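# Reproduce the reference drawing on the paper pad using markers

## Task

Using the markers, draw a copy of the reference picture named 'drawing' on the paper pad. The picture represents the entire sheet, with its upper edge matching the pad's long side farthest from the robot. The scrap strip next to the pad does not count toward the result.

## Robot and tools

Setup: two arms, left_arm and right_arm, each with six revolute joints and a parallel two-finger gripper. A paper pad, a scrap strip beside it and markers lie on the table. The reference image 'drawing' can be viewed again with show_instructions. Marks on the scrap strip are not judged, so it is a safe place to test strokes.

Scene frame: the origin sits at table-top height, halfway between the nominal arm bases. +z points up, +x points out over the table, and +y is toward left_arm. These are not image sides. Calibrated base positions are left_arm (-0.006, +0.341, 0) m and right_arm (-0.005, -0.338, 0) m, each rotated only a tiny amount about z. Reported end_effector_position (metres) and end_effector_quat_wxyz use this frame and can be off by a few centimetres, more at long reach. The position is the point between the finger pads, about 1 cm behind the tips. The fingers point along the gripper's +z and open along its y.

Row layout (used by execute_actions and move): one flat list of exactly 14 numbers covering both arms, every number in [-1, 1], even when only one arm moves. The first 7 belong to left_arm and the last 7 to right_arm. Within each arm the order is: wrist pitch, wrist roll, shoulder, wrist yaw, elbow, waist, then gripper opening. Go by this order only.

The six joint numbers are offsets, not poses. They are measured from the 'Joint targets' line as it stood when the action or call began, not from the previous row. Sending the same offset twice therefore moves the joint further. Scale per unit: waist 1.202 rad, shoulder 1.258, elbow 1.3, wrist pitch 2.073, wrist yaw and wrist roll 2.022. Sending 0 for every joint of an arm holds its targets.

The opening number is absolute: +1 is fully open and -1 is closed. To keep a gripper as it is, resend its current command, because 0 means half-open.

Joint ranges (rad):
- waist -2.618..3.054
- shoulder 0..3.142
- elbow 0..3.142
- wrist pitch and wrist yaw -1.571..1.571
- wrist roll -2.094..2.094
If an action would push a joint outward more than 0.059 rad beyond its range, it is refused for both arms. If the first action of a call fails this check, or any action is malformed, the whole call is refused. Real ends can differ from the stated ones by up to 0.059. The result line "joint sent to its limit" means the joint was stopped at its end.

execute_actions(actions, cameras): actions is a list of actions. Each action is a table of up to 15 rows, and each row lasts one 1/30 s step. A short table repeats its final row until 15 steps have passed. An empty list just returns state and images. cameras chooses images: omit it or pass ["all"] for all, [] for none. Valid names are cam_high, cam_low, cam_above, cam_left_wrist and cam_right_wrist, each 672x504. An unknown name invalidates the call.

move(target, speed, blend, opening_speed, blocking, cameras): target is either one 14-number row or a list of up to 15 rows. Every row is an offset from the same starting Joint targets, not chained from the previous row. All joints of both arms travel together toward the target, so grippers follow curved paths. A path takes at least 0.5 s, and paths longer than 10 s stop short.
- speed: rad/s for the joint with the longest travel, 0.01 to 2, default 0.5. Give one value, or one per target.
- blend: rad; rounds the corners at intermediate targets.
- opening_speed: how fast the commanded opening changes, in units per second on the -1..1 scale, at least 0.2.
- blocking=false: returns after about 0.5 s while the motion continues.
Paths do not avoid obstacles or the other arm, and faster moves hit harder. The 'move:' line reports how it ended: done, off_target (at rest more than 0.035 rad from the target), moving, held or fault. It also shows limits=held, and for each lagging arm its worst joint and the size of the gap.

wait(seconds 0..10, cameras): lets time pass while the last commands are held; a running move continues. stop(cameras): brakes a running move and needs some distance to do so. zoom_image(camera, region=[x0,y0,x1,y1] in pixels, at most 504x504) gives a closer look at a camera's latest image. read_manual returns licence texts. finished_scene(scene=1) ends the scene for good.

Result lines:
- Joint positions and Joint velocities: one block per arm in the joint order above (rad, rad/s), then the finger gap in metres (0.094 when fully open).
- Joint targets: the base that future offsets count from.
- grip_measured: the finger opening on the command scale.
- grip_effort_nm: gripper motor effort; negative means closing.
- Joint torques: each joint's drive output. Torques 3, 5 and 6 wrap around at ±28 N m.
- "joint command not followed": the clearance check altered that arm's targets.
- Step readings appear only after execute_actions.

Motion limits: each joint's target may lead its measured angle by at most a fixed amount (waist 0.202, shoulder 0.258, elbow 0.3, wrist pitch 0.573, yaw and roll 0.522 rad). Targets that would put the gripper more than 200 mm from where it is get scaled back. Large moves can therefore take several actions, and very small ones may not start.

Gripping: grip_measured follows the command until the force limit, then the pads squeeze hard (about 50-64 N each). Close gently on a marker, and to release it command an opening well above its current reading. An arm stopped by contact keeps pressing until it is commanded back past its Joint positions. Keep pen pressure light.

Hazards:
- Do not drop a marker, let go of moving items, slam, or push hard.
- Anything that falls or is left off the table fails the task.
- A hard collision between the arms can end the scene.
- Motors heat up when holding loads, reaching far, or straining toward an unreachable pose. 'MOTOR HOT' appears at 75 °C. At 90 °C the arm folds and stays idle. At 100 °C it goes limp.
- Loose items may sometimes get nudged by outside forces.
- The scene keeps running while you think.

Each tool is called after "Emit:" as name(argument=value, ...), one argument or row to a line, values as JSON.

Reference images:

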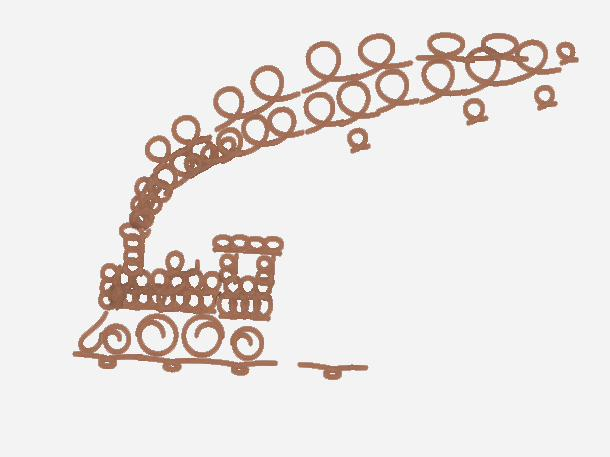

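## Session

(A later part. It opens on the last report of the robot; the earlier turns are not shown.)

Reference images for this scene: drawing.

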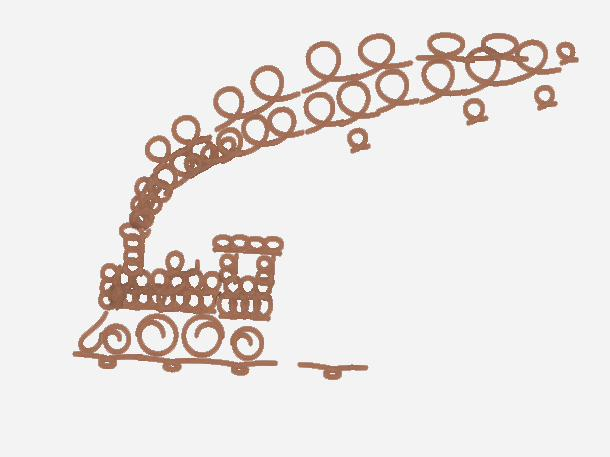

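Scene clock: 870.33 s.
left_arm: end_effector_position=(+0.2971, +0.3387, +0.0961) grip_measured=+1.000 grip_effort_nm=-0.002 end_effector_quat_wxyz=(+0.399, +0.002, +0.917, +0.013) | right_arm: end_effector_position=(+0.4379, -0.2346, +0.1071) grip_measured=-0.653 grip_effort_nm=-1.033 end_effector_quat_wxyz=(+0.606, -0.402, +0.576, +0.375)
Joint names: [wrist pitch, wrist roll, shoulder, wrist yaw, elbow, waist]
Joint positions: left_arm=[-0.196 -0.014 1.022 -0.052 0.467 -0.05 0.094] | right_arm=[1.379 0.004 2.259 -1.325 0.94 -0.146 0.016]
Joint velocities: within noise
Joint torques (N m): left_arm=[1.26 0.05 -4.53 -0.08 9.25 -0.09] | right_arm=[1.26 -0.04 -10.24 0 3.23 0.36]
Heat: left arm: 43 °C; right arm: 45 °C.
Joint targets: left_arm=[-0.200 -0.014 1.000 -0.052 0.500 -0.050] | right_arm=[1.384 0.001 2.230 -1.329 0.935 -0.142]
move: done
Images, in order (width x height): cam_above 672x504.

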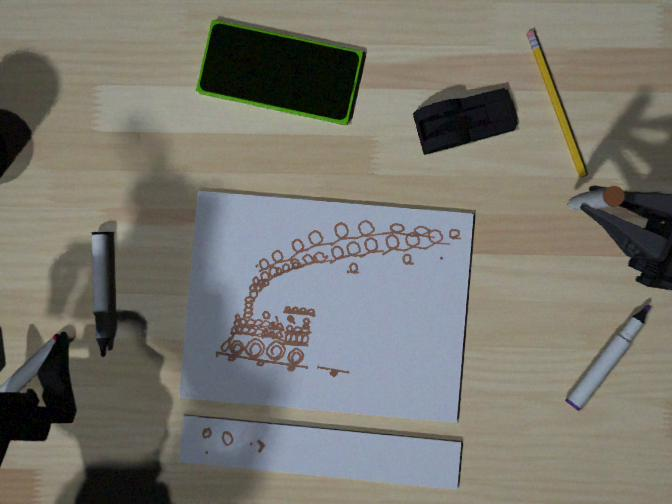

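Emit:
move(
  target=[
    [0,0,0,0,0,0,1, 0,0,0,0.019618,0,0.285478,-0.85],
    [0,0,0,0,0,0,1, 0,0,0,-0.000164,0,0.2522,-0.85],
    [0,0,0,0,0,0,1, 0,0,0.0715,-0.000164,0,0.2522,-0.85],
  ],
  speed=[0.5,0.03,0.1],
  cameras=[],
)

Emit:
move(
  target=[
    [0,0,0,0,0,0,1, 0,0,0,-0.0026523,0,-0.0092337,-0.85],
    [0,0,0,0,0,0,1, 0,0,0,0.0065477,0,-0.0092337,-0.85],
    [0,0,0,0,0,0,1, 0,0,0,0.0158205,0,-0.0117842,-0.85],
    [0,0,0,0,0,0,1, 0,0,0,0.0158205,0,0.0050158,-0.85],
    [0,0,0,0,0,0,1, 0,0,0,0.0273437,0,0.0126424,-0.85],
    [0,0,0,0,0,0,1, 0,0,0,0.0373672,0,0.020039,-0.85],
    [0,0,0,0,0,0,1, 0,0,0,0.0362195,0,0.0270727,-0.85],
    [0,0,0,0,0,0,1, 0,0,0,0.0270195,0,0.0270727,-0.85],
    [0,0,0,0,0,0,1, 0,0,0,0.0177467,0,0.0296232,-0.85],
    [0,0,0,0,0,0,1, 0,0,0,0.0177467,0,0.0128232,-0.85],
    [0,0,0,0,0,0,1, 0,0,0,0.0062235,0,0.0051966,-0.85],
    [0,0,0,0,0,0,1, 0,0,0,-0.0038,0,-0.0022,-0.85],
    [0,0,0,0,0,0,1, 0,0,0,-0.0041067,0,-0.0056525,-0.85],
  ],
  speed=[0.06,0.2,0.06,0.2,0.06,0.06,0.06,0.2,0.06,0.2,0.06,0.06,0.06],
  blend=[0.002,0.002,0.002,0.002,0.002,0.002,0.002,0.002,0.002,0.002,0.002,0.002,0],
  cameras=[],
)

Emit:
move(
  target=[
    [0,0,0,0,0,0,1, 0,0,-0.0715,0,0,0,-0.85],
    [0,0,0,0,0,0,1, 0,0,-0.0715,0.0289254,0,0.0480132,-0.85],
    [0,0,0,0,0,0,1, 0,0,-0.0715,0.0091434,0,0.0147352,-0.85],
    [0,0,0,0,0,0,1, 0,0,0,0.0091434,0,0.0147352,-0.85],
  ],
  speed=[0.4,0.3,0.03,0.1],
  cameras=[],
)

Emit:
move(
  target=[
    [0,0,0,0,0,0,1, 0,0,0,-0.0149941,0,-0.0239207,-0.85],
    [0,0,0,0,0,0,1, 0,0,-0.0715,-0.0149941,0,-0.0239207,-0.85],
    [0,0,0,0,0,0,1, 0,0,-0.0715,-0.0149941,0,-0.27,-0.85],
  ],
  speed=[0.05,0.3,0.4],
  cameras=["cam_above"],
)

Emit:
zoom_image(
  camera="cam_above",
  region=[390, 200, 480, 280],
)

Scene clock: 876.20 s.
left_arm: end_effector_position=(+0.2971, +0.3387, +0.0961) grip_measured=+1.000 grip_effort_nm=-0.002 end_effector_quat_wxyz=(+0.399, +0.002, +0.917, +0.013) | right_arm: end_effector_position=(+0.3835, -0.1032, +0.0872) grip_measured=-0.653 grip_effort_nm=-1.038 end_effector_quat_wxyz=(+0.526, -0.477, +0.521, +0.474)
Joint names: [wrist pitch, wrist roll, shoulder, wrist yaw, elbow, waist]
Joint positions: left_arm=[-0.196 -0.014 1.022 -0.052 0.467 -0.05 0.094] | right_arm=[1.381 0.004 2.309 -1.323 0.94 0.168 0.016]
Joint velocities: within noise
Joint torques (N m): left_arm=[1.28 0.02 -4.51 -0.08 9.26 -0.06] | right_arm=[1.25 -0.05 -7.32 -0.05 2.92 -0.54]
Heat: left arm: 43 °C; right arm: 45 °C.
Joint targets: left_arm=[-0.200 -0.014 1.000 -0.052 0.500 -0.050] | right_arm=[1.384 0.001 2.320 -1.329 0.935 0.162]
move: done
No camera images: "cameras" was empty.

Scene clock: 879.47 s.
left_arm: end_effector_position=(+0.2971, +0.3387, +0.0961) grip_measured=+1.000 grip_effort_nm=-0.007 end_effector_quat_wxyz=(+0.399, +0.002, +0.917, +0.013) | right_arm: end_effector_position=(+0.3843, -0.1056, +0.0873) grip_measured=-0.653 grip_effort_nm=-1.033 end_effector_quat_wxyz=(+0.527, -0.476, +0.521, +0.474)
Joint names: [wrist pitch, wrist roll, shoulder, wrist yaw, elbow, waist]
Joint positions: left_arm=[-0.196 -0.014 1.022 -0.052 0.467 -0.05 0.094] | right_arm=[1.381 0.004 2.309 -1.327 0.94 0.162 0.016]
Joint velocities: within noise
Joint torques (N m): left_arm=[1.27 0.02 -4.4 -0.02 9.2 -0.06] | right_arm=[1.25 -0.04 -7.36 -0.1 2.99 -0.64]
Heat: left arm: 43 °C; right arm: 44 °C.
Joint targets: left_arm=[-0.200 -0.014 1.000 -0.052 0.500 -0.050] | right_arm=[1.384 0.001 2.320 -1.337 0.935 0.155]
move: done
No camera images: "cameras" was empty.

Scene clock: 882.53 s.
left_arm: end_effector_position=(+0.2971, +0.3387, +0.0961) grip_measured=+1.000 grip_effort_nm=-0.007 end_effector_quat_wxyz=(+0.399, +0.002, +0.917, +0.013) | right_arm: end_effector_position=(+0.3829, -0.0993, +0.0872) grip_measured=-0.653 grip_effort_nm=-1.033 end_effector_quat_wxyz=(+0.526, -0.477, +0.521, +0.474)
Joint names: [wrist pitch, wrist roll, shoulder, wrist yaw, elbow, waist]
Joint positions: left_arm=[-0.196 -0.014 1.022 -0.052 0.467 -0.05 0.094] | right_arm=[1.382 0.004 2.309 -1.312 0.94 0.179 0.016]
Joint velocities: within noise
Joint torques (N m): left_arm=[1.29 0.05 -4.38 -0.02 9.28 -0.1] | right_arm=[1.25 -0.04 -7.39 -0.06 2.93 -0.53]
Heat: left arm: 43 °C; right arm: 45 °C.
Joint targets: left_arm=[-0.200 -0.014 1.000 -0.052 0.500 -0.050] | right_arm=[1.384 0.001 2.320 -1.319 0.935 0.172]
move: done
No camera images: "cameras" was empty.

Scene clock: 884.63 s.
left_arm: end_effector_position=(+0.2971, +0.3387, +0.0961) grip_measured=+1.000 grip_effort_nm=-0.007 end_effector_quat_wxyz=(+0.399, +0.002, +0.917, +0.013) | right_arm: end_effector_position=(+0.4356, -0.2377, +0.1073) grip_measured=-0.653 grip_effort_nm=-1.038 end_effector_quat_wxyz=(+0.604, -0.405, +0.573, +0.377)
Joint names: [wrist pitch, wrist roll, shoulder, wrist yaw, elbow, waist]
Joint positions: left_arm=[-0.196 -0.014 1.022 -0.052 0.467 -0.05 0.094] | right_arm=[1.381 0.004 2.258 -1.345 0.94 -0.156 0.016]
Joint velocities: within noise
Joint torques (N m): left_arm=[1.29 0.04 -4.51 -0.05 9.29 -0.06] | right_arm=[1.22 -0.04 -10.19 0 3.21 0.28]
Heat: left arm: 43 °C; right arm: 45 °C.
Joint targets: left_arm=[-0.200 -0.014 1.000 -0.052 0.500 -0.050] | right_arm=[1.384 0.001 2.230 -1.349 0.935 -0.152]
move: done
Images, in order (width x height): cam_above 672x504.

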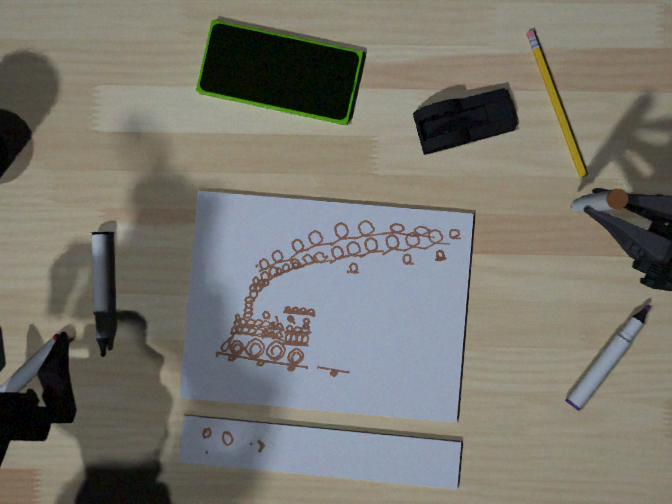

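Scaled by 5.600 from the camera's 672x504 image, which has a finer 960x720 frame.

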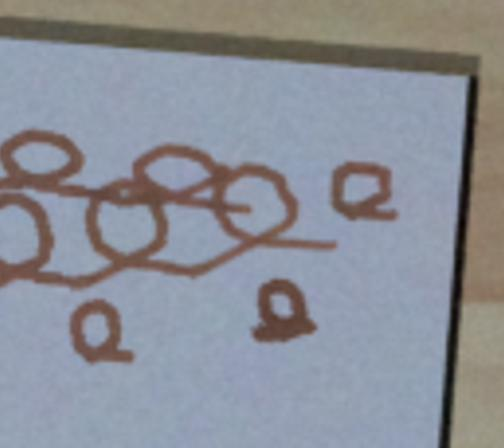

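Emit:
zoom_image(
  camera="cam_above",
  region=[180, 185, 480, 425],
)

Emit:
zoom_image(
  camera="cam_above",
  region=[210, 200, 340, 310],
)

Emit:
zoom_image(
  camera="cam_above",
  region=[205, 270, 335, 380],
)

Scaled by 1.680 from the camera's 672x504 image, which has a finer 960x720 frame.

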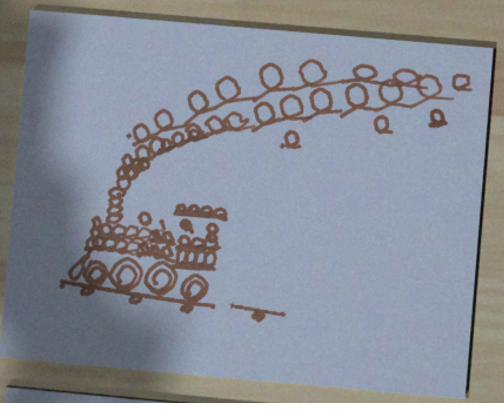

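Scaled by 3.877 from the camera's 672x504 image, which has a finer 960x720 frame.

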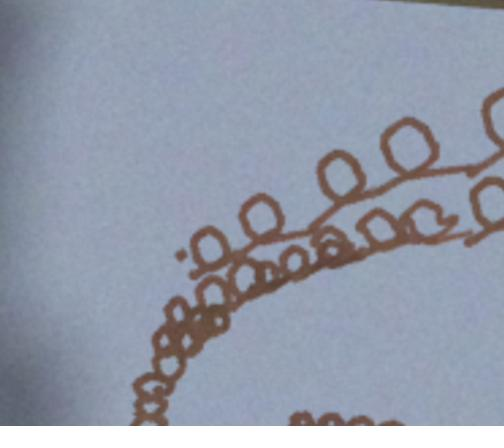

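Scaled by 3.877 from the camera's 672x504 image, which has a finer 960x720 frame.

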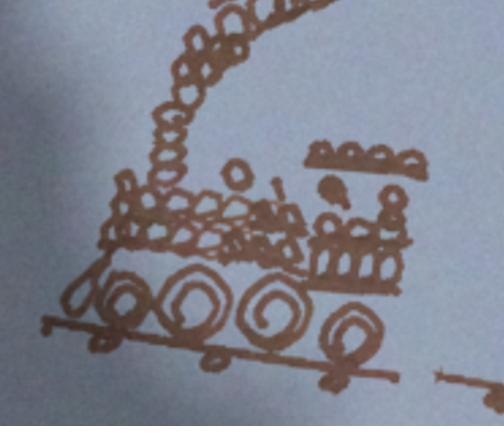

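Emit:
zoom_image(
  camera="cam_above",
  region=[280, 235, 350, 285],
)

Emit:
zoom_image(
  camera="cam_above",
  region=[235, 250, 305, 320],
)

Emit:
zoom_image(
  camera="cam_above",
  region=[330, 215, 430, 285],
)

Emit:
zoom_image(
  camera="cam_above",
  region=[225, 295, 325, 365],
)

Scaled by 7.200 from the camera's 672x504 image, which has a finer 960x720 frame.

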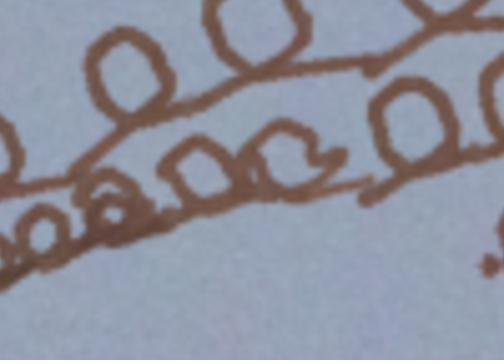

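Scaled by 7.200 from the camera's 672x504 image, which has a finer 960x720 frame.

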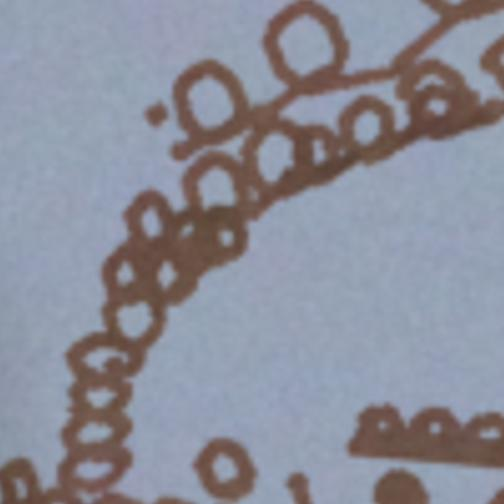

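Scaled by 5.040 from the camera's 672x504 image, which has a finer 960x720 frame.

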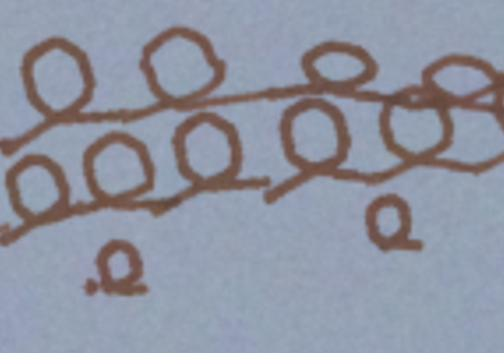

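Scaled by 5.040 from the camera's 672x504 image, which has a finer 960x720 frame.

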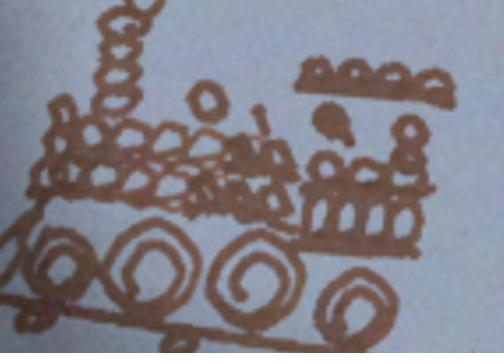

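Emit:
move(
  target=[
    [0,0,0,0,0,0,1, 0,0,0,0.421038,0,0.642283,-0.85],
    [0,0,0,0,0,0,1, 0,0,0,0.401256,0,0.609005,-0.85],
    [0,0,0,0,0,0,1, 0,0,0.0715,0.401256,0,0.609005,-0.85],
  ],
  speed=[0.6,0.03,0.1],
  cameras=[],
)

Emit:
move(
  target=[
    [0,0,0,0,0,0,1, 0,0,0,-0.0288009,0,-0.0153432,-0.85],
    [0,0,0,0,0,0,1, 0,0,0,-0.0506845,0,-0.0247201,-0.85],
    [0,0,0,0,0,0,1, 0,0,0,-0.0629495,0,-0.0272532,-0.85],
    [0,0,0,0,0,0,1, 0,0,0,-0.0629495,0,-0.0104532,-0.85],
    [0,0,0,0,0,0,1, 0,0,0,-0.0644676,0,-0.002172,-0.85],
    [0,0,0,0,0,0,1, 0,0,0,-0.0549676,0,-0.002172,-0.85],
    [0,0,0,0,0,0,1, 0,0,0,-0.043408,0,0.0067124,-0.85],
  ],
  speed=[0.06,0.06,0.06,0.2,0.06,0.2,0.06],
  blend=[0.002,0.002,0.002,0.002,0.002,0.002,0],
  cameras=[],
)

Emit:
move(
  target=[
    [0,0,0,0,0,0,1, 0,0,-0.0715,0,0,0,-0.85],
    [0,0,0,0,0,0,1, 0,0,-0.0715,-0.1,0,-0.55,-0.85],
  ],
  speed=[0.4,0.6],
  cameras=["cam_above"],
)

Emit:
zoom_image(
  camera="cam_above",
  region=[280, 235, 350, 285],
)

Scene clock: 894.20 s.
left_arm: end_effector_position=(+0.2971, +0.3387, +0.0961) grip_measured=+1.000 grip_effort_nm=-0.002 end_effector_quat_wxyz=(+0.399, +0.002, +0.917, +0.013) | right_arm: end_effector_position=(+0.3917, +0.0241, +0.0891) grip_measured=-0.653 grip_effort_nm=-1.038 end_effector_quat_wxyz=(+0.607, -0.368, +0.598, +0.371)
Joint names: [wrist pitch, wrist roll, shoulder, wrist yaw, elbow, waist]
Joint positions: left_arm=[-0.196 -0.014 1.022 -0.052 0.467 -0.05 0.094] | right_arm=[1.384 0.004 2.309 -0.531 0.94 0.586 0.016]
Joint velocities: within noise
Joint torques (N m): left_arm=[1.27 0.08 -4.4 -0.06 9.44 -0.02] | right_arm=[1.58 -0.04 -7.69 -0.07 3.38 -0.55]
Heat: left arm: 43 °C; right arm: 45 °C.
Joint targets: left_arm=[-0.200 -0.014 1.000 -0.052 0.500 -0.050] | right_arm=[1.385 0.001 2.320 -0.538 0.935 0.580]
move: done
No camera images: "cameras" was empty.

Scene clock: 897.43 s.
left_arm: end_effector_position=(+0.2971, +0.3387, +0.0961) grip_measured=+1.000 grip_effort_nm=-0.007 end_effector_quat_wxyz=(+0.399, +0.002, +0.917, +0.013) | right_arm: end_effector_position=(+0.3768, +0.0296, +0.0890) grip_measured=-0.653 grip_effort_nm=-1.033 end_effector_quat_wxyz=(+0.588, -0.398, +0.580, +0.400)
Joint names: [wrist pitch, wrist roll, shoulder, wrist yaw, elbow, waist]
Joint positions: left_arm=[-0.196 -0.014 1.022 -0.052 0.467 -0.05 0.094] | right_arm=[1.384 0.004 2.309 -0.633 0.94 0.581 0.016]
Joint velocities: within noise
Joint torques (N m): left_arm=[1.25 0.03 -4.57 -0.05 9.16 0.05] | right_arm=[1.55 -0.04 -7.65 0.08 3.36 0.59]
Heat: left arm: 43 °C; right arm: 45 °C.
Joint targets: left_arm=[-0.200 -0.014 1.000 -0.052 0.500 -0.050] | right_arm=[1.385 0.000 2.320 -0.625 0.935 0.588]
move: done
No camera images: "cameras" was empty.

Scene clock: 899.60 s.
left_arm: end_effector_position=(+0.2971, +0.3387, +0.0961) grip_measured=+1.000 grip_effort_nm=-0.002 end_effector_quat_wxyz=(+0.399, +0.002, +0.917, +0.013) | right_arm: end_effector_position=(+0.5035, -0.2543, +0.1108) grip_measured=-0.653 grip_effort_nm=-1.028 end_effector_quat_wxyz=(+0.678, -0.259, +0.643, +0.244)
Joint names: [wrist pitch, wrist roll, shoulder, wrist yaw, elbow, waist]
Joint positions: left_arm=[-0.196 -0.014 1.022 -0.052 0.467 -0.05 0.094] | right_arm=[1.376 0.004 2.26 -0.82 0.94 -0.077 0.016]
Joint velocities: within noise
Joint torques (N m): left_arm=[1.26 -0.01 -4.49 -0.03 9.24 -0.09] | right_arm=[1.53 -0.04 -10.52 -0.03 3.51 0.34]
Heat: left arm: 43 °C; right arm: 45 °C.
Joint targets: left_arm=[-0.200 -0.014 1.000 -0.052 0.500 -0.050] | right_arm=[1.384 0.000 2.230 -0.828 0.935 -0.073]
move: done
Images, in order (width x height): cam_above 672x504.

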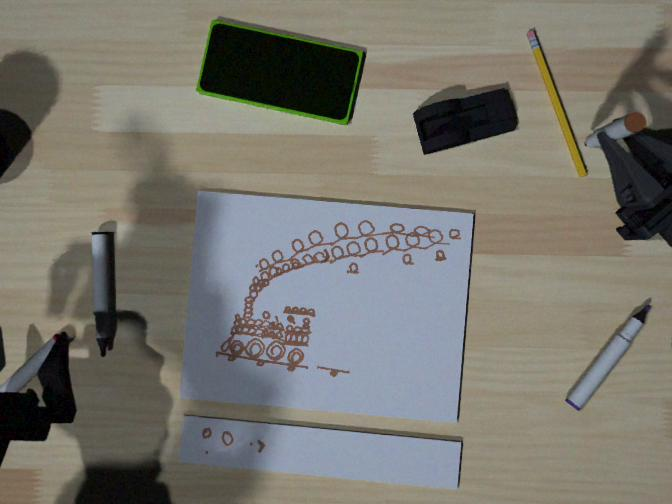

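Scaled by 7.200 from the camera's 672x504 image, which has a finer 960x720 frame.

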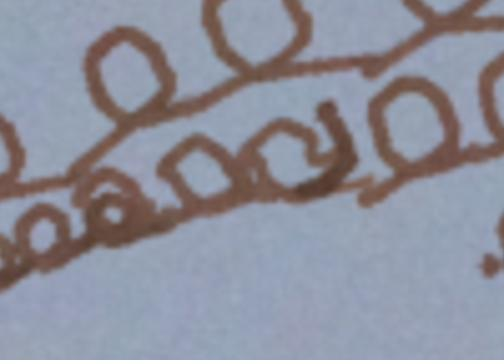

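Emit:
finished_scene(
  scene=1,
)

The scene is finished.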